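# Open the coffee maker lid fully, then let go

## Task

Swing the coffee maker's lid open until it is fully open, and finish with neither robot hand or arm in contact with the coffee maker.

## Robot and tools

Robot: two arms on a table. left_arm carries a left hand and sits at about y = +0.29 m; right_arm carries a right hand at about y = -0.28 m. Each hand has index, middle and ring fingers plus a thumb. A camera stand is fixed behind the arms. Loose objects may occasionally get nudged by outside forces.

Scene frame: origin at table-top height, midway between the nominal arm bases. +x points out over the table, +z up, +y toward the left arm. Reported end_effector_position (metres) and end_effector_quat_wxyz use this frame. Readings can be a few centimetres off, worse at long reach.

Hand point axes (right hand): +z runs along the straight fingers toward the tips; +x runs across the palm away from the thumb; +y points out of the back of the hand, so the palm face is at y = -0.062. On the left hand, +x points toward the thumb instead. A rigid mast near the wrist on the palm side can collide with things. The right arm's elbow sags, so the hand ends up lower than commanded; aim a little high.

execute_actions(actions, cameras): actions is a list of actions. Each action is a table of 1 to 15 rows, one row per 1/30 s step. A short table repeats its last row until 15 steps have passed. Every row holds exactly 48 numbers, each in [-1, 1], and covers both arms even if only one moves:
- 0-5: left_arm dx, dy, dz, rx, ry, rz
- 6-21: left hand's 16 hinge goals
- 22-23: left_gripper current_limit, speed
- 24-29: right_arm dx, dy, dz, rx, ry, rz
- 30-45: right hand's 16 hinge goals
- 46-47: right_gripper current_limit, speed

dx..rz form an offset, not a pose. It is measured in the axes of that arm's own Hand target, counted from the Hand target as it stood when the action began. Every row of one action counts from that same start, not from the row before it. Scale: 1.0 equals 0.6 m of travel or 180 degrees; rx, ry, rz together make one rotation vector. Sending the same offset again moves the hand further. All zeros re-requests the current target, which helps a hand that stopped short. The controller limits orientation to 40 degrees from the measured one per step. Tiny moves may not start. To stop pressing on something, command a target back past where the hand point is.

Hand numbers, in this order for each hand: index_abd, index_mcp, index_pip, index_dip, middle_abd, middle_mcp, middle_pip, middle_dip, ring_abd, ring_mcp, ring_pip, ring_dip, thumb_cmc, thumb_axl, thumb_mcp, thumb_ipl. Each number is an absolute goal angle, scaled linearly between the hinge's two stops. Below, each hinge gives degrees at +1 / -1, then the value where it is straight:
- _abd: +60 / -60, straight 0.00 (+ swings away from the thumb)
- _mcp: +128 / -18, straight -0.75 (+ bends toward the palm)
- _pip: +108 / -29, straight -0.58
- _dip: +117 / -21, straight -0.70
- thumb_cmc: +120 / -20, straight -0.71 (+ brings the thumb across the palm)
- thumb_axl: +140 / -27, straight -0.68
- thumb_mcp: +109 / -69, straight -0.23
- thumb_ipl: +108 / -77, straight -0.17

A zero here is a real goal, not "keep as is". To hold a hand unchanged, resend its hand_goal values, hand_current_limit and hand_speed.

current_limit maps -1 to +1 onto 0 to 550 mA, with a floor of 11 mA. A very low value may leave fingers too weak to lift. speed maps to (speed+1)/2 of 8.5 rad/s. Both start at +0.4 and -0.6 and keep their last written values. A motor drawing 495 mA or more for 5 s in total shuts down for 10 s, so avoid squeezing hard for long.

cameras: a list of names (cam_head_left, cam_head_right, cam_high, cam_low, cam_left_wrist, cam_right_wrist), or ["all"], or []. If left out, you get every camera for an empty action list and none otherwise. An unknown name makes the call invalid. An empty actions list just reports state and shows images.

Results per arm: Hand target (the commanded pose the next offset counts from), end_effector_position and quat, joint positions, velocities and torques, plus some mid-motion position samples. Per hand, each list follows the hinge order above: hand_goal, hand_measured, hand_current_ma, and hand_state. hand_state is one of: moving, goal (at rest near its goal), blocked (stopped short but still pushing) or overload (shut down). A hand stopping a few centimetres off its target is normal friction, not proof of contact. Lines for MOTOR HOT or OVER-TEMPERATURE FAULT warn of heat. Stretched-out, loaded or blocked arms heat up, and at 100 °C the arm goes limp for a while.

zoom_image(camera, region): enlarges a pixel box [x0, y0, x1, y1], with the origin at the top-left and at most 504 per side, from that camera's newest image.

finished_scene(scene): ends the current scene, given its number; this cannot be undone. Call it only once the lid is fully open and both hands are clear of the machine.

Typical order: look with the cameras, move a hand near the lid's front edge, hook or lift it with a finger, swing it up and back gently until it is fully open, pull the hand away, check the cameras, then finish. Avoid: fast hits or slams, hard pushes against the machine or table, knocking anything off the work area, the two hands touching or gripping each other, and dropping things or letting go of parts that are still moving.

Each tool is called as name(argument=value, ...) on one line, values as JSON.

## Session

execute_actions(actions=[])

Scene clock: 0.00 s.
left_arm: end_effector_position=(+0.5498, +0.3196, +0.5875) hand_goal=(+0.000, -0.754, -0.576, -0.696, +0.000, -0.754, -0.576, -0.696, +0.000, -0.754, -0.576, -0.696, -0.714, -0.678, -0.226, -0.168) hand_measured=(+0.000, -0.754, -0.576, -0.696, +0.000, -0.754, -0.576, -0.696, +0.000, -0.754, -0.576, -0.696, -0.714, -0.678, -0.226, -0.168) hand_current_ma=(+0, +0, +0, +0, +0, +0, +0, +0, +0, +0, +0, +0, +0, +0, +0, +0) hand_state=(goal, goal, goal, goal, goal, goal, goal, goal, goal, goal, goal, goal, goal, goal, goal, goal) hand_current_limit=0.40 hand_speed=-0.60 end_effector_quat_wxyz=(+0.504, +0.492, +0.502, +0.502) | right_arm: end_effector_position=(+0.4362, -0.1662, +0.3994) hand_goal=(+0.000, -0.754, -0.576, -0.696, +0.000, -0.754, -0.576, -0.696, +0.000, -0.754, -0.576, -0.696, -0.714, -0.678, -0.226, -0.168) hand_measured=(+0.000, -0.754, -0.576, -0.696, +0.000, -0.754, -0.576, -0.696, +0.000, -0.754, -0.576, -0.696, -0.714, -0.678, -0.226, -0.168) hand_current_ma=(+0, +0, +0, +0, +0, +0, +0, +0, +0, +0, +0, +0, +0, +0, +0, +0) hand_state=(goal, goal, goal, goal, goal, goal, goal, goal, goal, goal, goal, goal, goal, goal, goal, goal) hand_current_limit=0.40 hand_speed=-0.60 end_effector_quat_wxyz=(+0.508, -0.080, +0.789, +0.336)
Joint positions: left_arm=[-0.008 1.041 1.044 0.009 0.006 -0.011] | right_arm=[-0.172 1.1 0.778 -0.061 -0.809 -1.371]
Joint velocities: within noise
Joint torques (N m): no reading
Motor temperatures (°C): left_arm=[25 28 36 26 26 27] | right_arm=[32 26 33 24 23 24]
Heat: left arm: hottest elbow 36 °C; right arm: hottest elbow 33 °C.
Hand target: left_arm +0.5463, +0.3196, +0.6082; +0.512, +0.483, +0.492, +0.511 | right_arm +0.4394, -0.1667, +0.4175; +0.523, -0.089, +0.780, +0.332
camera_calibration:
cam_left_wrist: T_world_to_cam=[[-0.00458241, -0.792147, -0.610313, 0.577625], [-0.692249, 0.442951, -0.569725, 0.533367], [0.721645, 0.419877, -0.550393, -0.0818747], [0, 0, 0, 1]] pos_world=[0.430954, 0.255686, 0.611341]
cam_right_wrist: T_world_to_cam=[[0.0898762, 0.329558, 0.939848, -0.321567], [-0.155954, -0.927369, 0.340096, -0.275412], [0.983667, -0.177139, -0.0319525, -0.319282], [0, 0, 0, 1]] pos_world=[0.300017, -0.205991, 0.385689]

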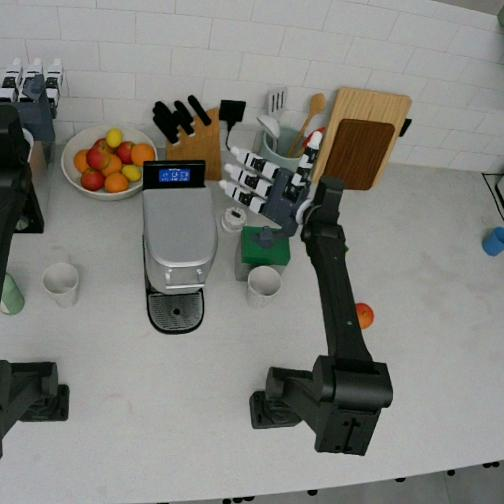

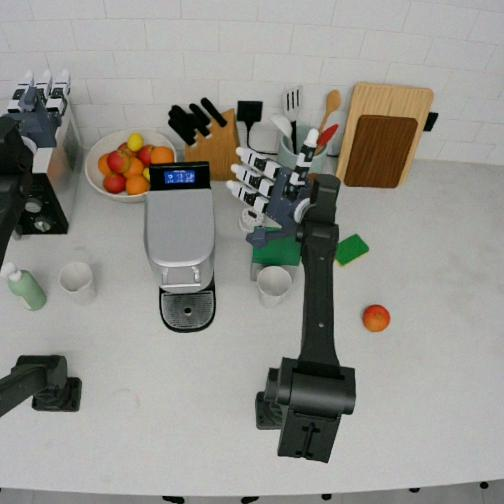

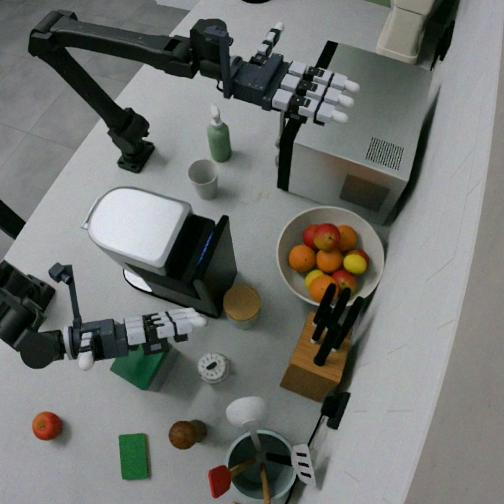

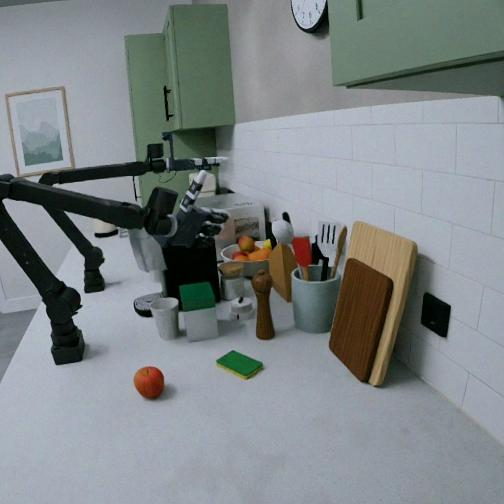

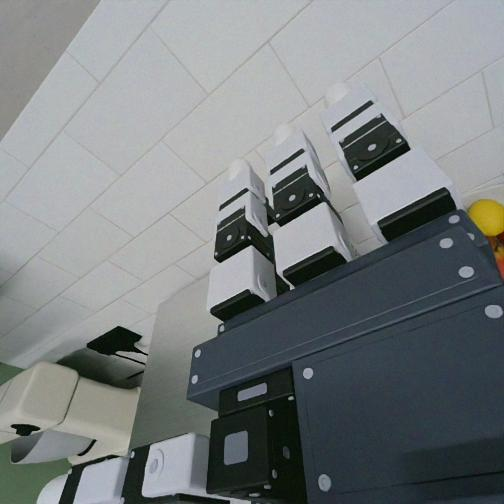

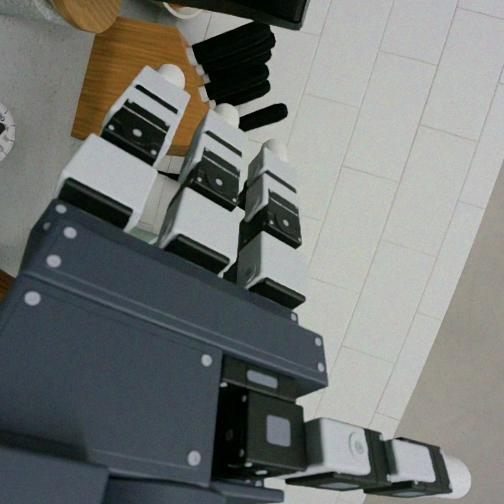

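zoom_image(camera="cam_head_left", region=[130, 230, 230, 310])

zoom_image(camera="cam_high", region=[60, 170, 160, 270])

zoom_image(camera="cam_low", region=[90, 180, 230, 290])

Scaled by 5.040.

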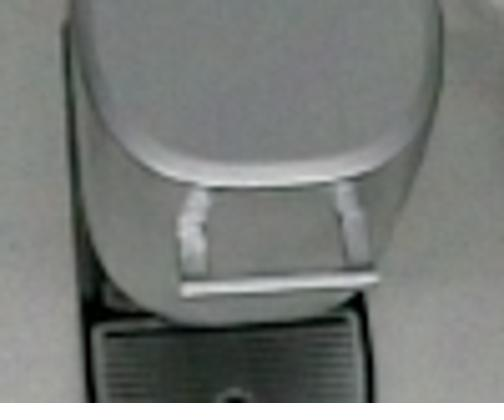

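Scaled by 5.040.

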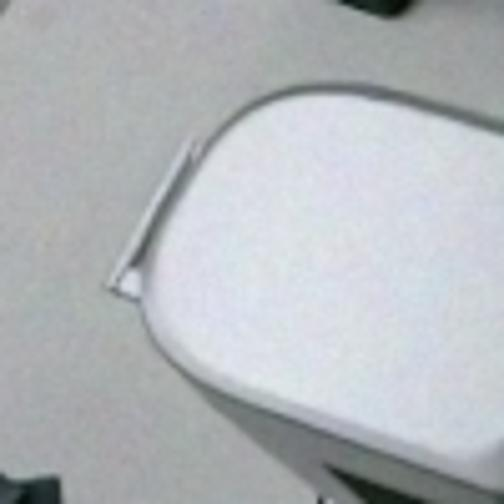

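Scaled by 3.600.

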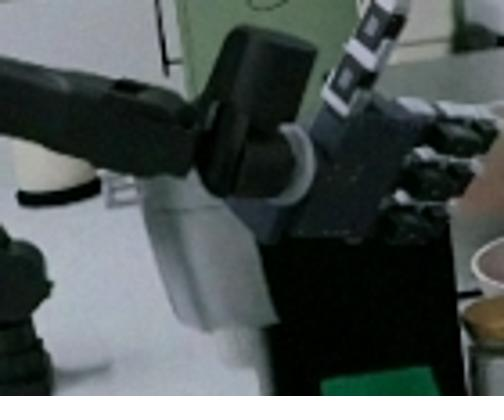

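execute_actions(actions=[[[-0.0658,-0.0745,-0.1308,0,-0.111,0,0,-0.754,-0.576,-0.696,0,-0.754,-0.576,-0.696,0,-0.754,-0.576,-0.696,-0.714,-0.678,-0.226,-0.168,0.7,-0.6,-0.0375,-0.0378,-0.103,0,0,0,0,-0.754,-0.576,-0.696,0,-0.754,-0.576,-0.696,0,-0.754,-0.576,-0.696,-0.714,-0.678,-0.226,-0.168,0.4,-0.6]],[[-0.096,-0.0777,-0.0935,0,-0.111,0,0,-0.754,-0.576,-0.696,0,-0.754,-0.576,-0.696,0,-0.754,-0.576,-0.696,-0.714,-0.678,-0.226,-0.168,0.7,-0.6,-0.0375,-0.0378,-0.103,0,0,0,0,-0.754,-0.576,-0.696,0,-0.754,-0.576,-0.696,0,-0.754,-0.576,-0.696,-0.714,-0.678,-0.226,-0.168,0.4,-0.6]],[[-0.1283,-0.0693,-0.0493,0,-0.111,0,0,-0.754,-0.576,-0.696,0,-0.754,-0.576,-0.696,0,-0.754,-0.576,-0.696,-0.714,-0.678,-0.226,-0.168,0.7,-0.6,0,0,0,0,0,0,0,-0.754,-0.576,-0.696,0,-0.754,-0.576,-0.696,0,-0.754,-0.576,-0.696,-0.714,-0.678,-0.226,-0.168,0.4,-0.6]],[[-0.119,-0.0702,-0.0013,0,-0.0833,0,0,-0.754,-0.576,-0.696,0,-0.754,-0.576,-0.696,0,-0.754,-0.576,-0.696,-0.714,-0.678,-0.226,-0.168,0.7,-0.6,0,0,0,0,0,0,0,-0.754,-0.576,-0.696,0,-0.754,-0.576,-0.696,0,-0.754,-0.576,-0.696,-0.714,-0.678,-0.226,-0.168,0.4,-0.6]]], cameras=["cam_head_left","cam_high"])

Scene clock: 74.33 s.
left_arm: end_effector_position=(+0.2761, +0.1695, +0.4229) hand_goal=(+0.000, -0.754, -0.576, -0.696, +0.000, -0.754, -0.576, -0.696, +0.000, -0.754, -0.576, -0.696, -0.714, -0.678, -0.226, -0.168) hand_measured=(-0.002, -0.764, -0.576, -0.696, -0.002, -0.764, -0.576, -0.696, -0.002, -0.764, -0.576, -0.696, -0.722, -0.678, -0.226, -0.168) hand_current_ma=(+0, -4, +0, +0, +0, -4, +0, +0, +0, -4, +0, +0, -3, +0, +0, +0) hand_state=(goal, goal, goal, goal, goal, goal, goal, goal, goal, goal, goal, goal, goal, goal, goal, goal) hand_current_limit=0.70 hand_speed=-0.60 end_effector_quat_wxyz=(+0.701, +0.698, +0.087, +0.116) | right_arm: end_effector_position=(+0.3801, -0.2812, +0.4380) hand_goal=(+0.000, -0.754, -0.576, -0.696, +0.000, -0.754, -0.576, -0.696, +0.000, -0.754, -0.576, -0.696, -0.714, -0.678, -0.226, -0.168) hand_measured=(+0.002, -0.758, -0.576, -0.696, +0.002, -0.758, -0.576, -0.696, +0.002, -0.758, -0.576, -0.696, -0.718, -0.678, -0.226, -0.168) hand_current_ma=(+0, -1, +0, +0, +0, -1, +0, +0, +0, -1, +0, +0, -1, +0, +0, +0) hand_state=(goal, goal, goal, goal, goal, goal, goal, goal, goal, goal, goal, goal, goal, goal, goal, goal) hand_current_limit=0.40 hand_speed=-0.60 end_effector_quat_wxyz=(+0.505, -0.070, +0.788, +0.347)
Joint positions: left_arm=[0.201 0.536 0.365 0.316 1.506 -0.106] | right_arm=[-0.553 1.05 0.888 -0.5 -1.152 -1.677]
Joint torques (N m): left_arm=[0.32 -1.03 8.53 1.87 0.08 -0.06] | right_arm=[0.62 -6.01 15.27 0.84 -0.89 0.07]
Motor temperatures (°C): left_arm=[24 29 51 26 26 27] | right_arm=[31 27 50 24 23 24]
Heat: left arm: hottest elbow 51 °C; right arm: hottest elbow 50 °C.
Hand target: left_arm +0.2710, +0.1659, +0.4210; +0.706, +0.695, +0.079, +0.112 | right_arm +0.3874, -0.2863, +0.4663; +0.523, -0.089, +0.780, +0.332
Off the commanded pose: left_arm 0.006 m, 1 deg | right_arm 0.030 m, 4 deg.
Step readings (end_effector_position of left_arm | right_arm):
0: (+0.5498, +0.3196, +0.5875) | (+0.4362, -0.1662, +0.3994)
1: (+0.5498, +0.3182, +0.5877) | (+0.4358, -0.1661, +0.3996)
2: (+0.5490, +0.3101, +0.5857) | (+0.4324, -0.1671, +0.4004)
4: (+0.5376, +0.2930, +0.5775) | (+0.4244, -0.1751, +0.4023)
8: (+0.4971, +0.2693, +0.5561) | (+0.4166, -0.2104, +0.4064)
15: (+0.4722, +0.2730, +0.5659) | (+0.4091, -0.2248, +0.4066)
16: (+0.4716, +0.2723, +0.5652) | (+0.4083, -0.2244, +0.4069)
17: (+0.4676, +0.2648, +0.5614) | (+0.4043, -0.2248, +0.4087)
19: (+0.4526, +0.2518, +0.5465) | (+0.3964, -0.2331, +0.4140)
23: (+0.4195, +0.2343, +0.5116) | (+0.3904, -0.2699, +0.4263)
30: (+0.4057, +0.2385, +0.5100) | (+0.3841, -0.2841, +0.4393)
31: (+0.4044, +0.2376, +0.5098) | (+0.3836, -0.2838, +0.4395)
32: (+0.3978, +0.2304, +0.5074) | (+0.3830, -0.2834, +0.4394)
34: (+0.3787, +0.2169, +0.4974) | (+0.3823, -0.2828, +0.4388)
38: (+0.3449, +0.1978, +0.4718) | (+0.3813, -0.2821, +0.4380)
45: (+0.3345, +0.1982, +0.4667) | (+0.3806, -0.2815, +0.4381)
46: (+0.3332, +0.1977, +0.4664) | (+0.3805, -0.2815, +0.4382)
47: (+0.3270, +0.1933, +0.4640) | (+0.3805, -0.2815, +0.4382)
49: (+0.3107, +0.1844, +0.4542) | (+0.3804, -0.2814, +0.4381)
53: (+0.2868, +0.1731, +0.4271) | (+0.3803, -0.2813, +0.4379)
60: (+0.2763, +0.1694, +0.4229) | (+0.3801, -0.2812, +0.4380)
Images, in order (width x height): cam_head_left 504x504, cam_high 504x504.

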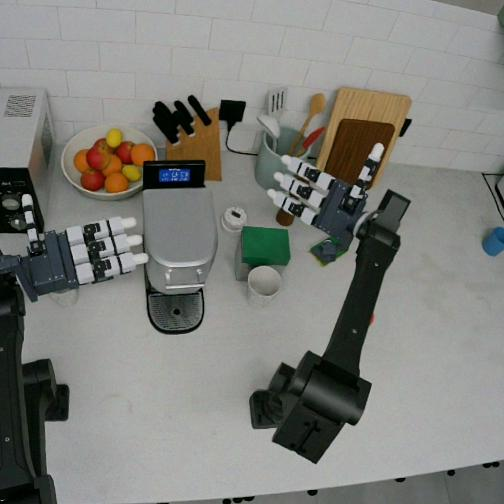

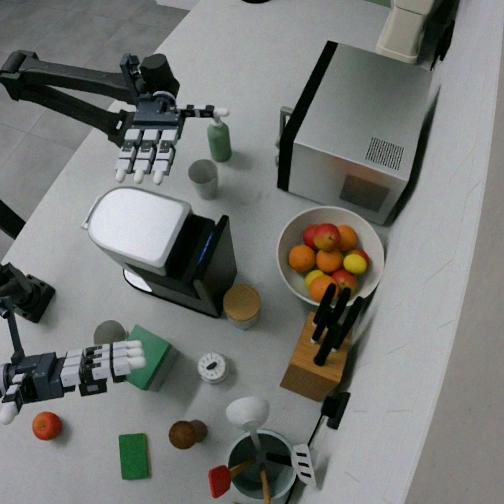

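execute_actions(actions=[[[-0.0873,-0.0898,0.0112,0,-0.0278,0,0,-0.754,-0.576,-0.696,0,-0.754,-0.576,-0.696,0,-0.754,-0.576,-0.696,-0.714,-0.678,-0.226,-0.168,0.7,-0.6,0,0,0,0,0,0,0,-0.754,-0.576,-0.696,0,-0.754,-0.576,-0.696,0,-0.754,-0.576,-0.696,-0.714,-0.678,-0.226,-0.168,0.4,-0.6]],[[-0.0567,-0.0312,0.0232,0,-0.0583,0,0,-0.754,-0.576,-0.696,0,-0.754,-0.576,-0.696,0,-0.754,-0.576,-0.696,-0.714,-0.678,-0.226,-0.168,0.7,-0.6,0,0,0,0,0,0,0,-0.754,-0.576,-0.696,0,-0.754,-0.576,-0.696,0,-0.754,-0.576,-0.696,-0.714,-0.678,-0.226,-0.168,0.4,-0.6]]], cameras=["cam_head_left","cam_high","cam_low"])

zoom_image(camera="cam_low", region=[90, 180, 230, 290])

zoom_image(camera="cam_head_left", region=[120, 240, 220, 320])

Scene clock: 98.20 s.
left_arm: end_effector_position=(+0.1970, +0.1257, +0.3477) hand_goal=(+0.000, -0.754, -0.576, -0.696, +0.000, -0.754, -0.576, -0.696, +0.000, -0.754, -0.576, -0.696, -0.714, -0.678, -0.226, -0.168) hand_measured=(+0.004, -0.762, -0.576, -0.694, +0.000, -0.764, -0.576, -0.696, +0.000, -0.764, -0.576, -0.696, -0.724, -0.678, -0.226, -0.168) hand_current_ma=(+1, -3, +0, +0, +0, -4, +0, +0, +0, -4, +0, +0, -3, +0, +0, +0) hand_state=(goal, goal, goal, goal, goal, goal, goal, goal, goal, goal, goal, goal, goal, goal, goal, goal) hand_current_limit=0.70 hand_speed=-0.60 end_effector_quat_wxyz=(+0.706, +0.707, +0.003, +0.038) | right_arm: end_effector_position=(+0.3801, -0.2812, +0.4380) hand_goal=(+0.000, -0.754, -0.576, -0.696, +0.000, -0.754, -0.576, -0.696, +0.000, -0.754, -0.576, -0.696, -0.714, -0.678, -0.226, -0.168) hand_measured=(+0.002, -0.758, -0.576, -0.696, +0.002, -0.758, -0.576, -0.696, +0.002, -0.758, -0.576, -0.696, -0.718, -0.678, -0.226, -0.168) hand_current_ma=(+0, -1, +0, +0, +0, -1, +0, +0, +0, -1, +0, +0, -1, +0, +0, +0) hand_state=(goal, goal, goal, goal, goal, goal, goal, goal, goal, goal, goal, goal, goal, goal, goal, goal) hand_current_limit=0.40 hand_speed=-0.60 end_effector_quat_wxyz=(+0.505, -0.070, +0.788, +0.347)
Joint positions: left_arm=[0.039 0.359 0.133 0.404 1.575 -0.128] | right_arm=[-0.553 1.05 0.888 -0.5 -1.152 -1.677]
Joint torques (N m): left_arm=[0.26 2.49 8.83 1.25 -0.05 0.13] | right_arm=[0.56 -6.01 15.28 0.85 -0.89 0.07]
Heat: left arm: hottest elbow 49 °C; right arm: hottest elbow 50 °C.
Hand target: left_arm +0.1951, +0.1248, +0.3450; +0.710, +0.703, -0.017, +0.017 | right_arm +0.3874, -0.2863, +0.4663; +0.523, -0.088, +0.780, +0.332
Off the commanded pose: left_arm 0.003 m, 3 deg | right_arm 0.030 m, 4 deg.
joint sent to its limit (left arm) — joint 5 (wrist yaw), upper limit. The joint targets are off in orientation, not in position.
Step readings (end_effector_position of left_arm | right_arm):
0: (+0.2761, +0.1695, +0.4229) | (+0.3801, -0.2812, +0.4380)
1: (+0.2758, +0.1693, +0.4221) | (+0.3801, -0.2812, +0.4380)
2: (+0.2735, +0.1682, +0.4195) | (+0.3801, -0.2812, +0.4380)
4: (+0.2631, +0.1626, +0.4068) | (+0.3801, -0.2812, +0.4380)
8: (+0.2439, +0.1526, +0.3736) | (+0.3801, -0.2812, +0.4380)
15: (+0.2349, +0.1512, +0.3700) | (+0.3801, -0.2812, +0.4380)
16: (+0.2344, +0.1511, +0.3697) | (+0.3801, -0.2812, +0.4380)
17: (+0.2331, +0.1503, +0.3685) | (+0.3801, -0.2812, +0.4380)
19: (+0.2285, +0.1477, +0.3648) | (+0.3801, -0.2812, +0.4380)
23: (+0.2135, +0.1387, +0.3548) | (+0.3801, -0.2812, +0.4380)
30: (+0.1991, +0.1277, +0.3477) | (+0.3801, -0.2812, +0.4380)
Images, in order (width x height): cam_head_left 504x504, cam_high 504x504, cam_low 504x504.

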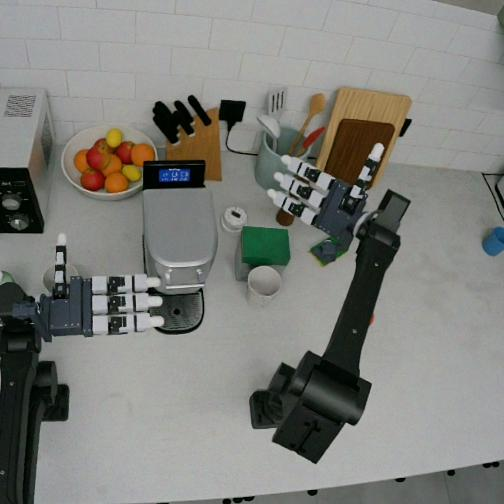

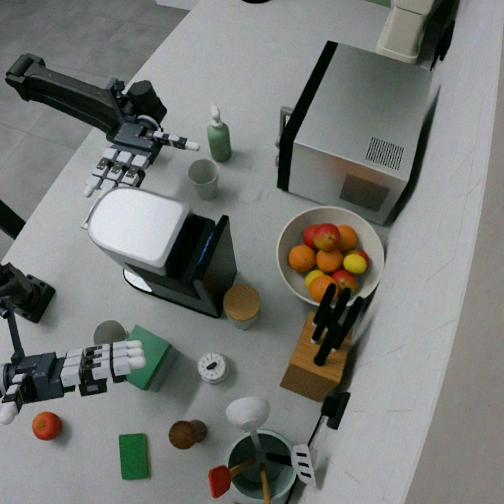

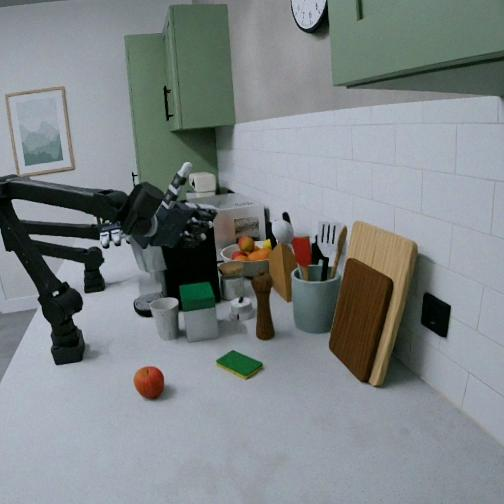

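Scaled by 3.600.

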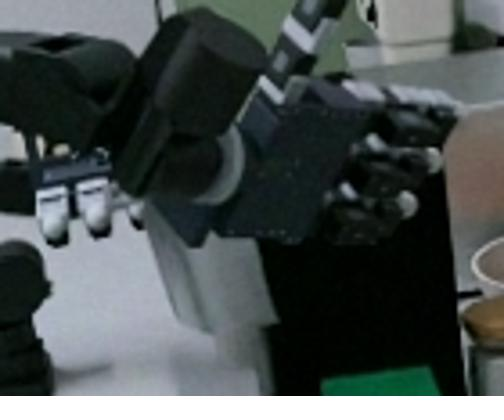

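Scaled by 5.040.

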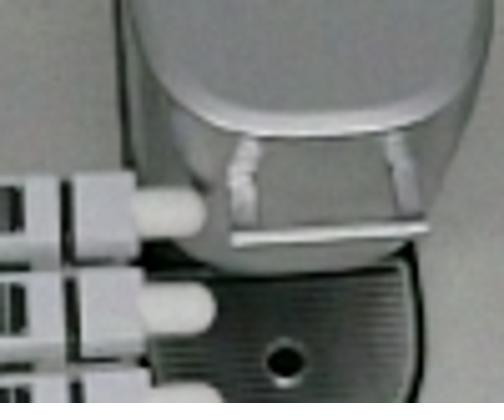

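execute_actions(actions=[[[-0.0292,-0.0153,0.05,0,0,0,0,-0.754,-0.576,-0.696,0,-0.754,-0.576,-0.696,0,-0.754,-0.576,-0.696,-0.714,-0.678,-0.226,-0.168,0.7,-0.6,0,0,0,0,0,0,0,-0.754,-0.576,-0.696,0,-0.754,-0.576,-0.696,0,-0.754,-0.576,-0.696,-0.714,-0.678,-0.226,-0.168,0.4,-0.6]],[[0,0,0.0917,0,0,0,0,-0.754,-0.576,-0.696,0,-0.754,-0.576,-0.696,0,-0.754,-0.576,-0.696,-0.714,-0.678,-0.226,-0.168,0.7,-0.6,0,0,0,0,0,0,0,-0.754,-0.576,-0.696,0,-0.754,-0.576,-0.696,0,-0.754,-0.576,-0.696,-0.714,-0.678,-0.226,-0.168,0.4,-0.6]]], cameras=["cam_head_left","cam_left_wrist"])

zoom_image(camera="cam_head_left", region=[120, 240, 220, 320])

Scene clock: 109.63 s.
left_arm: end_effector_position=(+0.1781, +0.0449, +0.3161) hand_goal=(+0.000, -0.754, -0.576, -0.696, +0.000, -0.754, -0.576, -0.696, +0.000, -0.754, -0.576, -0.696, -0.714, -0.678, -0.226, -0.168) hand_measured=(+0.002, -0.762, -0.576, -0.694, +0.000, -0.764, -0.576, -0.696, +0.000, -0.764, -0.576, -0.696, -0.724, -0.678, -0.226, -0.168) hand_current_ma=(+0, -3, +0, +0, +0, -4, +0, +0, +0, -4, +0, +0, -3, +0, +0, +0) hand_state=(goal, goal, goal, goal, goal, goal, goal, goal, goal, goal, goal, goal, goal, goal, goal, goal) hand_current_limit=0.70 hand_speed=-0.60 end_effector_quat_wxyz=(+0.705, +0.709, -0.001, +0.008) | right_arm: end_effector_position=(+0.3801, -0.2812, +0.4380) hand_goal=(+0.000, -0.754, -0.576, -0.696, +0.000, -0.754, -0.576, -0.696, +0.000, -0.754, -0.576, -0.696, -0.714, -0.678, -0.226, -0.168) hand_measured=(+0.002, -0.758, -0.576, -0.696, +0.002, -0.758, -0.576, -0.696, +0.002, -0.758, -0.576, -0.696, -0.718, -0.678, -0.226, -0.168) hand_current_ma=(+0, -1, +0, +0, +0, -1, +0, +0, +0, -1, +0, +0, -1, +0, +0, +0) hand_state=(goal, goal, goal, goal, goal, goal, goal, goal, goal, goal, goal, goal, goal, goal, goal, goal) hand_current_limit=0.40 hand_speed=-0.60 end_effector_quat_wxyz=(+0.505, -0.070, +0.788, +0.347)
Joint positions: left_arm=[-0.546 0.436 0.098 0.327 1.038 0.022] | right_arm=[-0.553 1.05 0.888 -0.5 -1.152 -1.677]
Joint torques (N m): left_arm=[0.32 1.85 12.33 1.96 -0.05 0.11] | right_arm=[0.56 -6.01 15.27 0.85 -0.89 0.07]
Heat: left arm: hottest elbow 47 °C; right arm: hottest elbow 51 °C.
Hand target: left_arm +0.1780, +0.0396, +0.3359; +0.710, +0.703, -0.017, +0.017 | right_arm +0.3874, -0.2863, +0.4663; +0.523, -0.088, +0.780, +0.332
Off the commanded pose: left_arm 0.020 m, 2 deg | right_arm 0.030 m, 4 deg.
Step readings (end_effector_position of left_arm | right_arm):
0: (+0.1969, +0.1257, +0.3477) | (+0.3801, -0.2812, +0.4380)
1: (+0.1970, +0.1257, +0.3478) | (+0.3801, -0.2812, +0.4380)
2: (+0.1979, +0.1248, +0.3475) | (+0.3801, -0.2812, +0.4380)
4: (+0.1957, +0.1196, +0.3457) | (+0.3801, -0.2812, +0.4380)
8: (+0.1840, +0.1064, +0.3394) | (+0.3801, -0.2812, +0.4380)
15: (+0.1820, +0.0978, +0.3366) | (+0.3801, -0.2812, +0.4380)
16: (+0.1826, +0.0972, +0.3360) | (+0.3801, -0.2812, +0.4380)
17: (+0.1856, +0.0959, +0.3363) | (+0.3801, -0.2812, +0.4380)
19: (+0.1865, +0.0883, +0.3358) | (+0.3801, -0.2812, +0.4380)
23: (+0.1764, +0.0649, +0.3283) | (+0.3801, -0.2812, +0.4380)
30: (+0.1786, +0.0471, +0.3168) | (+0.3801, -0.2812, +0.4380)
camera_calibration:
cam_left_wrist: T_world_to_cam=[[-0.778051, 0.0146783, -0.62803, 0.299749], [0.454946, 0.702563, -0.547201, 0.0200759], [0.433199, -0.71147, -0.553308, 0.255412], [0, 0, 0, 1]] pos_world=[0.113443, 0.163213, 0.340558]
Images, in order (width x height): cam_head_left 504x504, cam_left_wrist 504x504.

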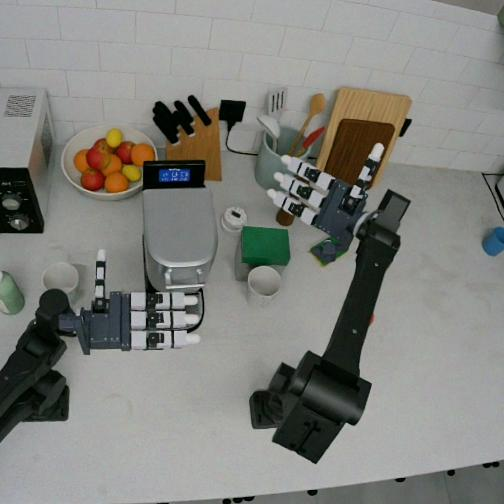

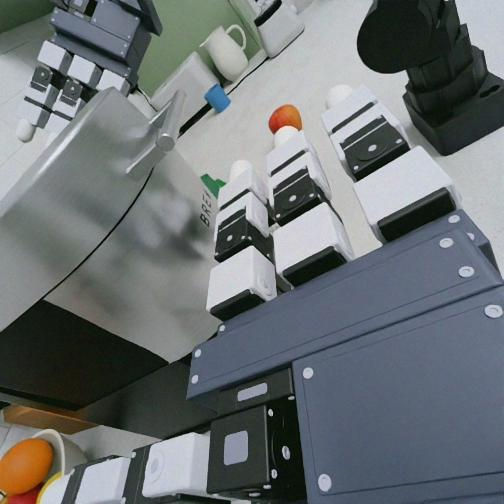

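Scaled by 5.040.

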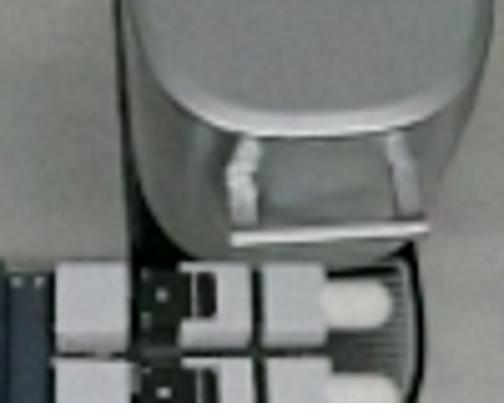

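execute_actions(actions=[[[0.0097,0.0602,0,0,0,0,0,-0.754,-0.576,-0.696,0,-0.754,-0.576,-0.696,0,-0.754,-0.576,-0.696,-0.714,-0.678,-0.226,-0.168,0.7,-0.6,0,0,0,0,0,0,0,-0.754,-0.576,-0.696,0,-0.754,-0.576,-0.696,0,-0.754,-0.576,-0.696,-0.714,-0.678,-0.226,-0.168,0.4,-0.6]],[[0.0097,0.0602,0,0,0,0,0,-0.754,-0.576,-0.696,0,-0.754,-0.576,-0.696,0,-0.754,-0.576,-0.696,-0.714,-0.678,-0.226,-0.168,0.7,-0.6,0,0,0,0,0,0,0,-0.754,-0.576,-0.696,0,-0.754,-0.576,-0.696,0,-0.754,-0.576,-0.696,-0.714,-0.678,-0.226,-0.168,0.4,-0.6]]], cameras=["cam_head_left","cam_left_wrist"])

zoom_image(camera="cam_head_left", region=[120, 240, 220, 320])

Scene clock: 127.77 s.
left_arm: end_effector_position=(+0.1833, +0.0408, +0.3721) hand_goal=(+0.000, -0.754, -0.576, -0.696, +0.000, -0.754, -0.576, -0.696, +0.000, -0.754, -0.576, -0.696, -0.714, -0.678, -0.226, -0.168) hand_measured=(+0.002, -0.770, -0.576, -0.694, +0.000, -0.764, -0.576, -0.696, +0.000, -0.764, -0.576, -0.696, -0.724, -0.678, -0.226, -0.168) hand_current_ma=(+0, -8, +0, +0, +0, -4, +0, +0, +0, -4, +0, +0, -3, +0, +0, +0) hand_state=(goal, goal, goal, goal, goal, goal, goal, goal, goal, goal, goal, goal, goal, goal, goal, goal) hand_current_limit=0.70 hand_speed=-0.60 end_effector_quat_wxyz=(+0.701, +0.713, +0.000, -0.005) | right_arm: end_effector_position=(+0.3801, -0.2812, +0.4380) hand_goal=(+0.000, -0.754, -0.576, -0.696, +0.000, -0.754, -0.576, -0.696, +0.000, -0.754, -0.576, -0.696, -0.714, -0.678, -0.226, -0.168) hand_measured=(+0.002, -0.758, -0.576, -0.696, +0.002, -0.758, -0.576, -0.696, +0.002, -0.758, -0.576, -0.696, -0.718, -0.678, -0.226, -0.168) hand_current_ma=(+0, -1, +0, +0, +0, -1, +0, +0, +0, -1, +0, +0, -1, +0, +0, +0) hand_state=(goal, goal, goal, goal, goal, goal, goal, goal, goal, goal, goal, goal, goal, goal, goal, goal) hand_current_limit=0.40 hand_speed=-0.60 end_effector_quat_wxyz=(+0.505, -0.070, +0.788, +0.347)
Joint positions: left_arm=[-0.541 0.383 0.252 0.098 1.06 0.021] | right_arm=[-0.553 1.05 0.888 -0.5 -1.152 -1.677]
Joint torques (N m): left_arm=[2.02 1.79 14.91 1.68 0.19 0.11] | right_arm=[0.62 -6.01 15.27 0.84 -0.89 0.07]
Heat: left arm: hottest elbow 48 °C; right arm: hottest elbow 52 °C.
Hand target: left_arm +0.1861, +0.0404, +0.4086; +0.710, +0.703, -0.017, +0.017 | right_arm +0.3874, -0.2863, +0.4663; +0.523, -0.088, +0.780, +0.332
Off the commanded pose: left_arm 0.037 m, 4 deg | right_arm 0.030 m, 4 deg.
Step readings (end_effector_position of left_arm | right_arm):
0: (+0.1781, +0.0449, +0.3161) | (+0.3801, -0.2812, +0.4380)
1: (+0.1781, +0.0448, +0.3161) | (+0.3801, -0.2812, +0.4380)
2: (+0.1786, +0.0446, +0.3156) | (+0.3801, -0.2812, +0.4380)
4: (+0.1794, +0.0436, +0.3149) | (+0.3801, -0.2812, +0.4380)
8: (+0.1789, +0.0434, +0.3244) | (+0.3801, -0.2812, +0.4380)
15: (+0.1799, +0.0427, +0.3380) | (+0.3801, -0.2812, +0.4380)
16: (+0.1801, +0.0426, +0.3382) | (+0.3801, -0.2812, +0.4380)
17: (+0.1805, +0.0422, +0.3382) | (+0.3801, -0.2812, +0.4380)
19: (+0.1813, +0.0411, +0.3411) | (+0.3801, -0.2812, +0.4380)
23: (+0.1820, +0.0412, +0.3595) | (+0.3801, -0.2812, +0.4380)
30: (+0.1827, +0.0411, +0.3730) | (+0.3801, -0.2812, +0.4380)
camera_calibration:
cam_left_wrist: T_world_to_cam=[[-0.789687, 0.0343198, -0.61255, 0.33454], [0.456081, 0.700644, -0.548715, 0.0516608], [0.410348, -0.712685, -0.568942, 0.29126], [0, 0, 0, 1]] pos_world=[0.121103, 0.159899, 0.39898]
Images, in order (width x height): cam_head_left 504x504, cam_left_wrist 504x504.

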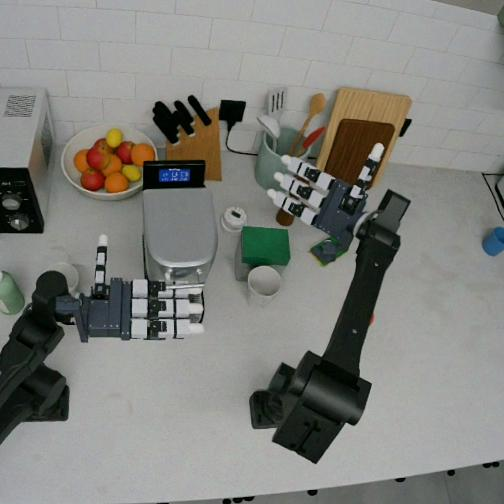

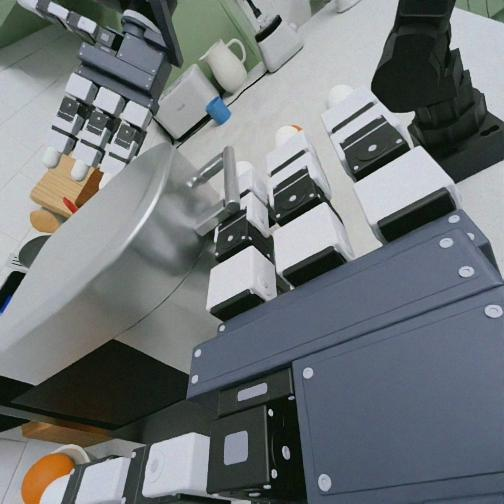

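Scaled by 5.040.

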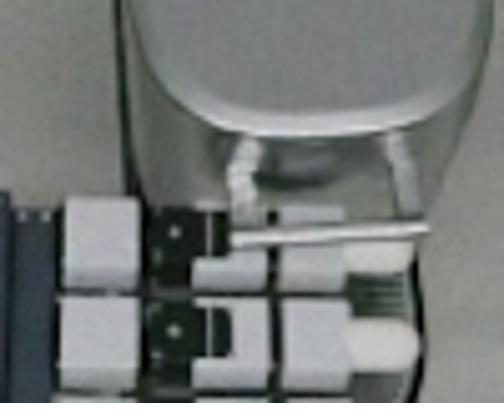

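execute_actions(actions=[[[0.0294,0.056,0,0,0,0,0,-0.754,-0.576,-0.696,0,-0.754,-0.576,-0.696,0,-0.754,-0.576,-0.696,-0.714,-0.678,-0.226,-0.168,0.7,-0.6,0,0,0,0,0,0,0,-0.754,-0.576,-0.696,0,-0.754,-0.576,-0.696,0,-0.754,-0.576,-0.696,-0.714,-0.678,-0.226,-0.168,0.4,-0.6]],[[0.0354,0.0551,0,0,0,0,0,-0.754,-0.576,-0.696,0,-0.754,-0.576,-0.696,0,-0.754,-0.576,-0.696,-0.714,-0.678,-0.226,-0.168,0.7,-0.6,0,0,0,0,0,0,0,-0.754,-0.576,-0.696,0,-0.754,-0.576,-0.696,0,-0.754,-0.576,-0.696,-0.714,-0.678,-0.226,-0.168,0.4,-0.6]],[[0.0398,0.0499,0,0,0,0,0,-0.754,-0.576,-0.696,0,-0.754,-0.576,-0.696,0,-0.754,-0.576,-0.696,-0.714,-0.678,-0.226,-0.168,0.7,-0.6,0,0,0,0,0,0,0,-0.754,-0.576,-0.696,0,-0.754,-0.576,-0.696,0,-0.754,-0.576,-0.696,-0.714,-0.678,-0.226,-0.168,0.4,-0.6]]], cameras=["cam_head_left","cam_left_wrist","cam_high"])

zoom_image(camera="cam_high", region=[60, 100, 250, 290])

Scene clock: 156.67 s.
left_arm: end_effector_position=(+0.2427, +0.0399, +0.4735) hand_goal=(+0.000, -0.754, -0.576, -0.696, +0.000, -0.754, -0.576, -0.696, +0.000, -0.754, -0.576, -0.696, -0.714, -0.678, -0.226, -0.168) hand_measured=(+0.004, -0.764, -0.576, -0.694, +0.000, -0.764, -0.576, -0.696, +0.000, -0.764, -0.576, -0.696, -0.724, -0.678, -0.226, -0.168) hand_current_ma=(+0, -4, +0, +0, +0, -4, +0, +0, +0, -4, +0, +0, -3, +0, +0, +0) hand_state=(goal, goal, goal, goal, goal, goal, goal, goal, goal, goal, goal, goal, goal, goal, goal, goal) hand_current_limit=0.70 hand_speed=-0.60 end_effector_quat_wxyz=(+0.704, +0.710, -0.003, -0.004) | right_arm: end_effector_position=(+0.3801, -0.2812, +0.4380) hand_goal=(+0.000, -0.754, -0.576, -0.696, +0.000, -0.754, -0.576, -0.696, +0.000, -0.754, -0.576, -0.696, -0.714, -0.678, -0.226, -0.168) hand_measured=(+0.002, -0.758, -0.576, -0.696, +0.002, -0.758, -0.576, -0.696, +0.002, -0.758, -0.576, -0.696, -0.718, -0.678, -0.226, -0.168) hand_current_ma=(+0, -1, +0, +0, +0, -1, +0, +0, +0, -1, +0, +0, -1, +0, +0, +0) hand_state=(goal, goal, goal, goal, goal, goal, goal, goal, goal, goal, goal, goal, goal, goal, goal, goal) hand_current_limit=0.40 hand_speed=-0.60 end_effector_quat_wxyz=(+0.505, -0.070, +0.788, +0.347)
Joint positions: left_arm=[-0.4 0.602 0.56 0.017 1.204 0.023] | right_arm=[-0.553 1.05 0.888 -0.5 -1.152 -1.677]
Joint torques (N m): left_arm=[1.96 -1.03 14.74 1.48 -0.02 0.01] | right_arm=[0.56 -6.07 15.27 0.84 -0.89 0.07]
Motor temperatures (°C): left_arm=[24 28 58 26 26 27] | right_arm=[31 27 55 24 25 24]
Heat: left arm: hottest elbow 58 °C; right arm: hottest elbow 55 °C.
Hand target: left_arm +0.2442, +0.0414, +0.5080; +0.710, +0.703, -0.017, +0.017 | right_arm +0.3874, -0.2863, +0.4663; +0.523, -0.088, +0.780, +0.332
Off the commanded pose: left_arm 0.035 m, 3 deg | right_arm 0.030 m, 4 deg.
Step readings (end_effector_position of left_arm | right_arm):
0: (+0.1833, +0.0408, +0.3721) | (+0.3801, -0.2812, +0.4380)
1: (+0.1832, +0.0407, +0.3724) | (+0.3801, -0.2812, +0.4380)
2: (+0.1831, +0.0407, +0.3733) | (+0.3801, -0.2812, +0.4380)
4: (+0.1852, +0.0408, +0.3761) | (+0.3801, -0.2812, +0.4380)
8: (+0.1937, +0.0419, +0.3904) | (+0.3801, -0.2812, +0.4380)
15: (+0.1943, +0.0412, +0.4043) | (+0.3801, -0.2812, +0.4380)
16: (+0.1943, +0.0410, +0.4046) | (+0.3801, -0.2812, +0.4380)
17: (+0.1948, +0.0408, +0.4056) | (+0.3801, -0.2812, +0.4380)
19: (+0.1975, +0.0406, +0.4092) | (+0.3801, -0.2812, +0.4380)
23: (+0.2019, +0.0409, +0.4289) | (+0.3801, -0.2812, +0.4380)
30: (+0.2064, +0.0411, +0.4500) | (+0.3801, -0.2812, +0.4380)
31: (+0.2068, +0.0409, +0.4505) | (+0.3801, -0.2812, +0.4380)
32: (+0.2073, +0.0407, +0.4516) | (+0.3801, -0.2812, +0.4380)
34: (+0.2104, +0.0407, +0.4555) | (+0.3801, -0.2812, +0.4380)
38: (+0.2230, +0.0414, +0.4745) | (+0.3801, -0.2812, +0.4380)
45: (+0.2418, +0.0402, +0.4744) | (+0.3801, -0.2812, +0.4380)
camera_calibration:
cam_left_wrist: T_world_to_cam=[[-0.786002, 0.0324283, -0.617372, 0.445174], [0.46137, 0.69548, -0.550859, 0.0808131], [0.411507, -0.717813, -0.56161, 0.320353], [0, 0, 0, 1]] pos_world=[0.180796, 0.159313, 0.499268]
Images, in order (width x height): cam_head_left 504x504, cam_high 504x504, cam_left_wrist 504x504.

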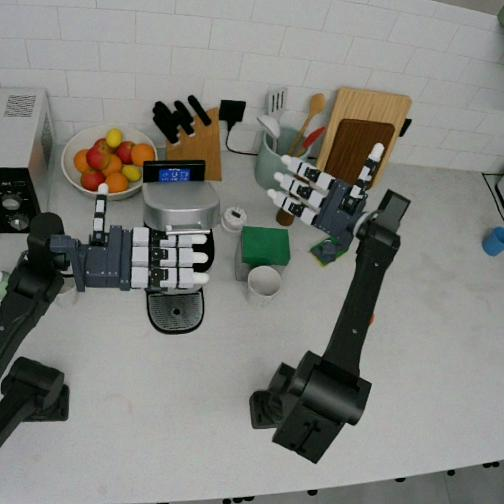

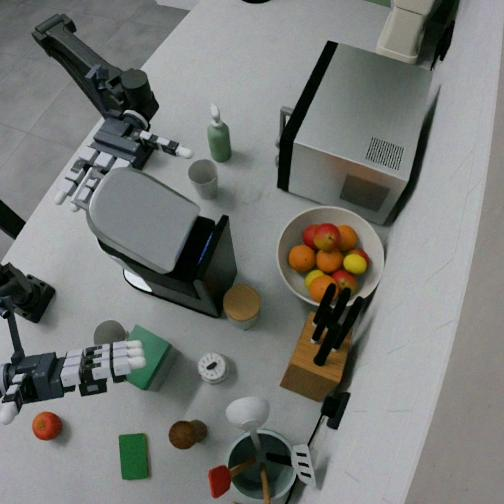

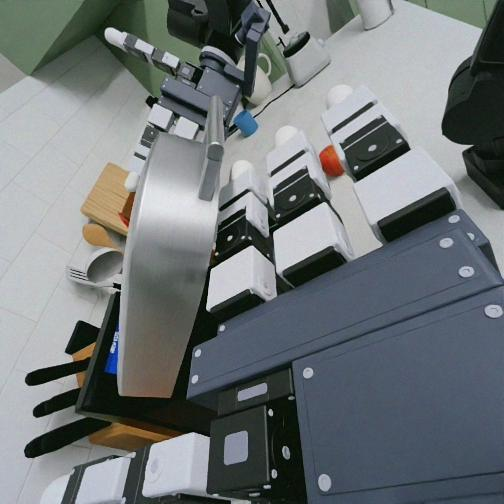

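Scaled by 2.653.

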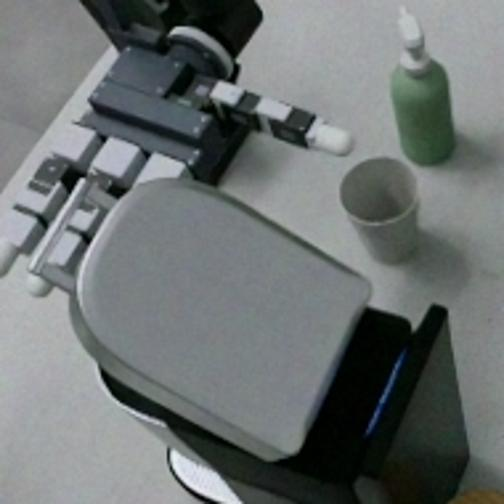

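execute_actions(actions=[[[0.0228,0.0219,0,0,0,0,0,-0.754,-0.576,-0.696,0,-0.754,-0.576,-0.696,0,-0.754,-0.576,-0.696,-0.714,-0.678,-0.226,-0.168,0.7,-0.6,0,0,0,0,0,0,0,-0.754,-0.576,-0.696,0,-0.754,-0.576,-0.696,0,-0.754,-0.576,-0.696,-0.714,-0.678,-0.226,-0.168,0.4,-0.6]],[[0.0228,0.0219,0,0,0,0,0,-0.754,-0.576,-0.696,0,-0.754,-0.576,-0.696,0,-0.754,-0.576,-0.696,-0.714,-0.678,-0.226,-0.168,0.7,-0.6,0,0,0,0,0,0,0,-0.754,-0.576,-0.696,0,-0.754,-0.576,-0.696,0,-0.754,-0.576,-0.696,-0.714,-0.678,-0.226,-0.168,0.4,-0.6]]], cameras=["cam_left_wrist","cam_high"])

zoom_image(camera="cam_high", region=[60, 100, 250, 290])

Scene clock: 165.80 s.
left_arm: end_effector_position=(+0.2657, +0.0403, +0.5036) hand_goal=(+0.000, -0.754, -0.576, -0.696, +0.000, -0.754, -0.576, -0.696, +0.000, -0.754, -0.576, -0.696, -0.714, -0.678, -0.226, -0.168) hand_measured=(+0.002, -0.766, -0.576, -0.694, +0.000, -0.764, -0.576, -0.696, +0.000, -0.764, -0.576, -0.696, -0.724, -0.678, -0.226, -0.168) hand_current_ma=(+0, -5, +0, +0, +0, -4, +0, +0, +0, -4, +0, +0, -3, +0, +0, +0) hand_state=(goal, goal, goal, goal, goal, goal, goal, goal, goal, goal, goal, goal, goal, goal, goal, goal) hand_current_limit=0.70 hand_speed=-0.60 end_effector_quat_wxyz=(+0.706, +0.709, -0.006, +0.000) | right_arm: end_effector_position=(+0.3801, -0.2812, +0.4380) hand_goal=(+0.000, -0.754, -0.576, -0.696, +0.000, -0.754, -0.576, -0.696, +0.000, -0.754, -0.576, -0.696, -0.714, -0.678, -0.226, -0.168) hand_measured=(+0.002, -0.758, -0.576, -0.696, +0.002, -0.758, -0.576, -0.696, +0.002, -0.758, -0.576, -0.696, -0.718, -0.678, -0.226, -0.168) hand_current_ma=(+0, -1, +0, +0, +0, -1, +0, +0, +0, -1, +0, +0, -1, +0, +0, +0) hand_state=(goal, goal, goal, goal, goal, goal, goal, goal, goal, goal, goal, goal, goal, goal, goal, goal) hand_current_limit=0.40 hand_speed=-0.60 end_effector_quat_wxyz=(+0.505, -0.070, +0.788, +0.347)
Joint positions: left_arm=[-0.362 0.68 0.658 0.009 1.24 0.022] | right_arm=[-0.553 1.05 0.888 -0.5 -1.152 -1.677]
Joint torques (N m): left_arm=[2.14 -0.97 14.83 1.4 0.18 -0.01] | right_arm=[0.56 -6.01 15.25 0.84 -0.89 0.07]
Motor temperatures (°C): left_arm=[24 28 57 26 26 27] | right_arm=[31 27 56 24 25 24]
Heat: left arm: hottest elbow 57 °C; right arm: hottest elbow 56 °C.
Hand target: left_arm +0.2703, +0.0417, +0.5356; +0.710, +0.703, -0.017, +0.017 | right_arm +0.3874, -0.2863, +0.4663; +0.523, -0.088, +0.780, +0.332
Off the commanded pose: left_arm 0.033 m, 2 deg | right_arm 0.030 m, 4 deg.
Step readings (end_effector_position of left_arm | right_arm):
0: (+0.2427, +0.0399, +0.4735) | (+0.3801, -0.2812, +0.4380)
1: (+0.2427, +0.0399, +0.4737) | (+0.3801, -0.2812, +0.4380)
2: (+0.2430, +0.0400, +0.4743) | (+0.3801, -0.2812, +0.4380)
4: (+0.2445, +0.0400, +0.4769) | (+0.3801, -0.2812, +0.4380)
8: (+0.2506, +0.0396, +0.4827) | (+0.3801, -0.2812, +0.4380)
15: (+0.2529, +0.0398, +0.4871) | (+0.3801, -0.2812, +0.4380)
16: (+0.2528, +0.0397, +0.4874) | (+0.3801, -0.2812, +0.4380)
17: (+0.2530, +0.0397, +0.4878) | (+0.3801, -0.2812, +0.4380)
19: (+0.2555, +0.0398, +0.4899) | (+0.3801, -0.2812, +0.4380)
23: (+0.2626, +0.0406, +0.4992) | (+0.3801, -0.2812, +0.4380)
30: (+0.2656, +0.0403, +0.5036) | (+0.3801, -0.2812, +0.4380)
camera_calibration:
cam_left_wrist: T_world_to_cam=[[-0.779347, 0.0278339, -0.625974, 0.484447], [0.465955, 0.693672, -0.549277, 0.0845861], [0.418932, -0.719753, -0.553581, 0.322167], [0, 0, 0, 1]] pos_world=[0.203173, 0.159722, 0.528058]
Images, in order (width x height): cam_high 504x504, cam_left_wrist 504x504.

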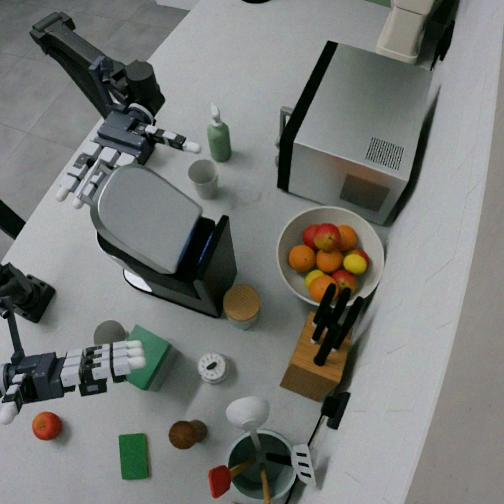

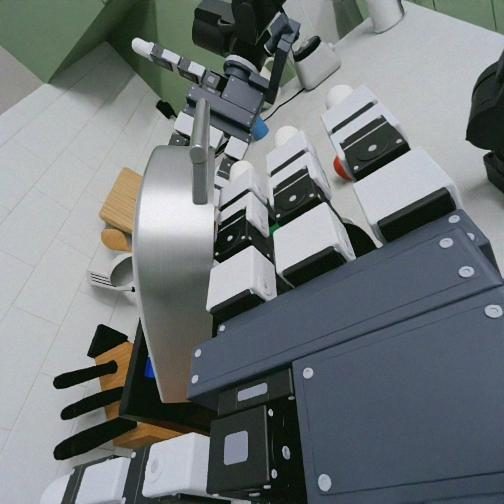

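Scaled by 2.653.

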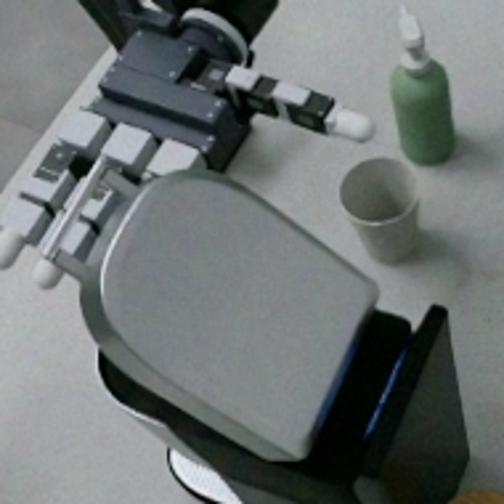

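execute_actions(actions=[[[0.0259,0.0176,0,0,0,0,0,-0.754,-0.576,-0.696,0,-0.754,-0.576,-0.696,0,-0.754,-0.576,-0.696,-0.714,-0.678,-0.226,-0.168,0.7,-0.6,0,0,0,0,0,0,0,-0.754,-0.576,-0.696,0,-0.754,-0.576,-0.696,0,-0.754,-0.576,-0.696,-0.714,-0.678,-0.226,-0.168,0.4,-0.6]],[[0.0259,0.0176,0,0,0,0,0,-0.754,-0.576,-0.696,0,-0.754,-0.576,-0.696,0,-0.754,-0.576,-0.696,-0.714,-0.678,-0.226,-0.168,0.7,-0.6,0,0,0,0,0,0,0,-0.754,-0.576,-0.696,0,-0.754,-0.576,-0.696,0,-0.754,-0.576,-0.696,-0.714,-0.678,-0.226,-0.168,0.4,-0.6]],[[0.0258,0.0146,0,0,0,0,0,-0.754,-0.576,-0.696,0,-0.754,-0.576,-0.696,0,-0.754,-0.576,-0.696,-0.714,-0.678,-0.226,-0.168,0.7,-0.6,0,0,0,0,0,0,0,-0.754,-0.576,-0.696,0,-0.754,-0.576,-0.696,0,-0.754,-0.576,-0.696,-0.714,-0.678,-0.226,-0.168,0.4,-0.6]]], cameras=["cam_left_wrist","cam_high"])

zoom_image(camera="cam_high", region=[60, 100, 250, 290])

Scene clock: 179.50 s.
left_arm: end_effector_position=(+0.3116, +0.0396, +0.5349) hand_goal=(+0.000, -0.754, -0.576, -0.696, +0.000, -0.754, -0.576, -0.696, +0.000, -0.754, -0.576, -0.696, -0.714, -0.678, -0.226, -0.168) hand_measured=(+0.002, -0.766, -0.576, -0.694, +0.000, -0.764, -0.576, -0.696, +0.000, -0.764, -0.576, -0.696, -0.724, -0.678, -0.226, -0.168) hand_current_ma=(+0, -5, +0, +0, +0, -4, +0, +0, +0, -4, +0, +0, -3, +0, +0, +0) hand_state=(goal, goal, goal, goal, goal, goal, goal, goal, goal, goal, goal, goal, goal, goal, goal, goal) hand_current_limit=0.70 hand_speed=-0.60 end_effector_quat_wxyz=(+0.706, +0.709, -0.004, -0.001) | right_arm: end_effector_position=(+0.3801, -0.2812, +0.4380) hand_goal=(+0.000, -0.754, -0.576, -0.696, +0.000, -0.754, -0.576, -0.696, +0.000, -0.754, -0.576, -0.696, -0.714, -0.678, -0.226, -0.168) hand_measured=(+0.002, -0.758, -0.576, -0.696, +0.002, -0.758, -0.576, -0.696, +0.002, -0.758, -0.576, -0.696, -0.718, -0.678, -0.226, -0.168) hand_current_ma=(+0, -1, +0, +0, +0, -1, +0, +0, +0, -1, +0, +0, -1, +0, +0, +0) hand_state=(goal, goal, goal, goal, goal, goal, goal, goal, goal, goal, goal, goal, goal, goal, goal, goal) hand_current_limit=0.40 hand_speed=-0.60 end_effector_quat_wxyz=(+0.505, -0.070, +0.788, +0.347)
Joint positions: left_arm=[-0.308 0.82 0.796 0.009 1.292 0.02] | right_arm=[-0.553 1.05 0.888 -0.5 -1.152 -1.677]
Joint torques (N m): left_arm=[2.14 -3.25 14.75 1.54 0.28 -0.06] | right_arm=[0.56 -6.07 15.27 0.85 -0.89 0.08]
Motor temperatures (°C): left_arm=[24 28 62 26 26 27] | right_arm=[31 27 57 24 25 24]
Heat: left arm: hottest elbow 62 °C; right arm: hottest elbow 57 °C.
Hand target: left_arm +0.3153, +0.0420, +0.5679; +0.710, +0.703, -0.017, +0.017 | right_arm +0.3874, -0.2863, +0.4663; +0.523, -0.088, +0.780, +0.332
Off the commanded pose: left_arm 0.033 m, 3 deg | right_arm 0.030 m, 4 deg.
Step readings (end_effector_position of left_arm | right_arm):
0: (+0.2657, +0.0403, +0.5035) | (+0.3801, -0.2812, +0.4380)
1: (+0.2656, +0.0403, +0.5037) | (+0.3801, -0.2812, +0.4380)
2: (+0.2657, +0.0403, +0.5042) | (+0.3801, -0.2812, +0.4380)
4: (+0.2685, +0.0404, +0.5062) | (+0.3801, -0.2812, +0.4380)
8: (+0.2770, +0.0411, +0.5141) | (+0.3801, -0.2812, +0.4380)
15: (+0.2820, +0.0400, +0.5147) | (+0.3801, -0.2812, +0.4380)
16: (+0.2820, +0.0400, +0.5148) | (+0.3801, -0.2812, +0.4380)
17: (+0.2823, +0.0399, +0.5151) | (+0.3801, -0.2812, +0.4380)
19: (+0.2845, +0.0398, +0.5171) | (+0.3801, -0.2812, +0.4380)
23: (+0.2935, +0.0399, +0.5230) | (+0.3801, -0.2812, +0.4380)
30: (+0.2965, +0.0397, +0.5252) | (+0.3801, -0.2812, +0.4380)
31: (+0.2966, +0.0398, +0.5253) | (+0.3801, -0.2812, +0.4380)
32: (+0.2965, +0.0397, +0.5259) | (+0.3801, -0.2812, +0.4380)
34: (+0.2988, +0.0395, +0.5281) | (+0.3801, -0.2812, +0.4380)
38: (+0.3082, +0.0398, +0.5337) | (+0.3801, -0.2812, +0.4380)
45: (+0.3116, +0.0396, +0.5347) | (+0.3801, -0.2812, +0.4380)
camera_calibration:
cam_left_wrist: T_world_to_cam=[[-0.782575, 0.0263188, -0.621999, 0.53883], [0.461798, 0.694587, -0.551626, 0.0833456], [0.417515, -0.718927, -0.55572, 0.321442], [0, 0, 0, 1]] pos_world=[0.24898, 0.159021, 0.559759]
Images, in order (width x height): cam_high 504x504, cam_left_wrist 504x504.

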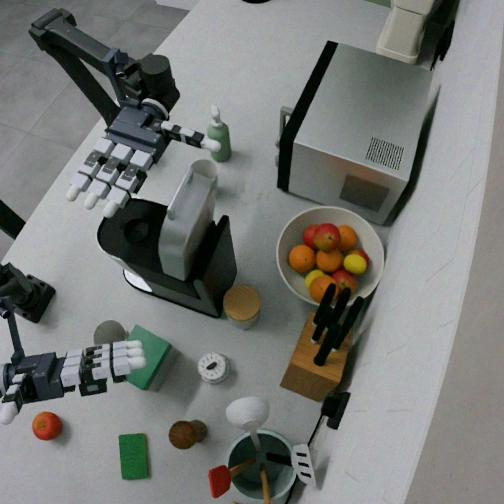

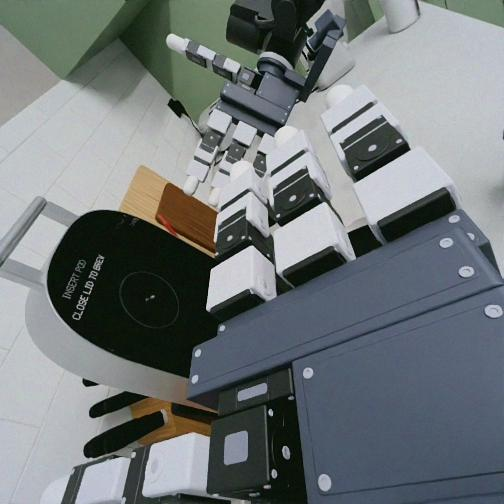

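Scaled by 2.653.

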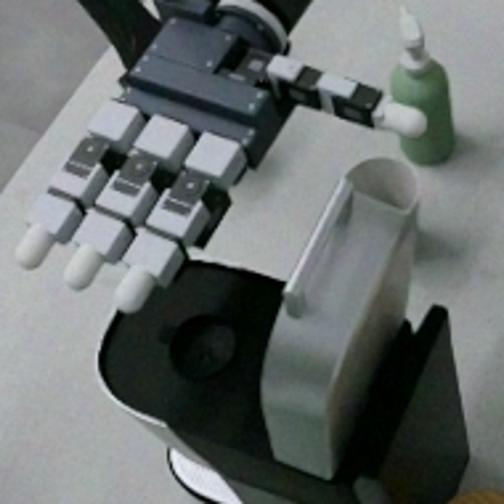

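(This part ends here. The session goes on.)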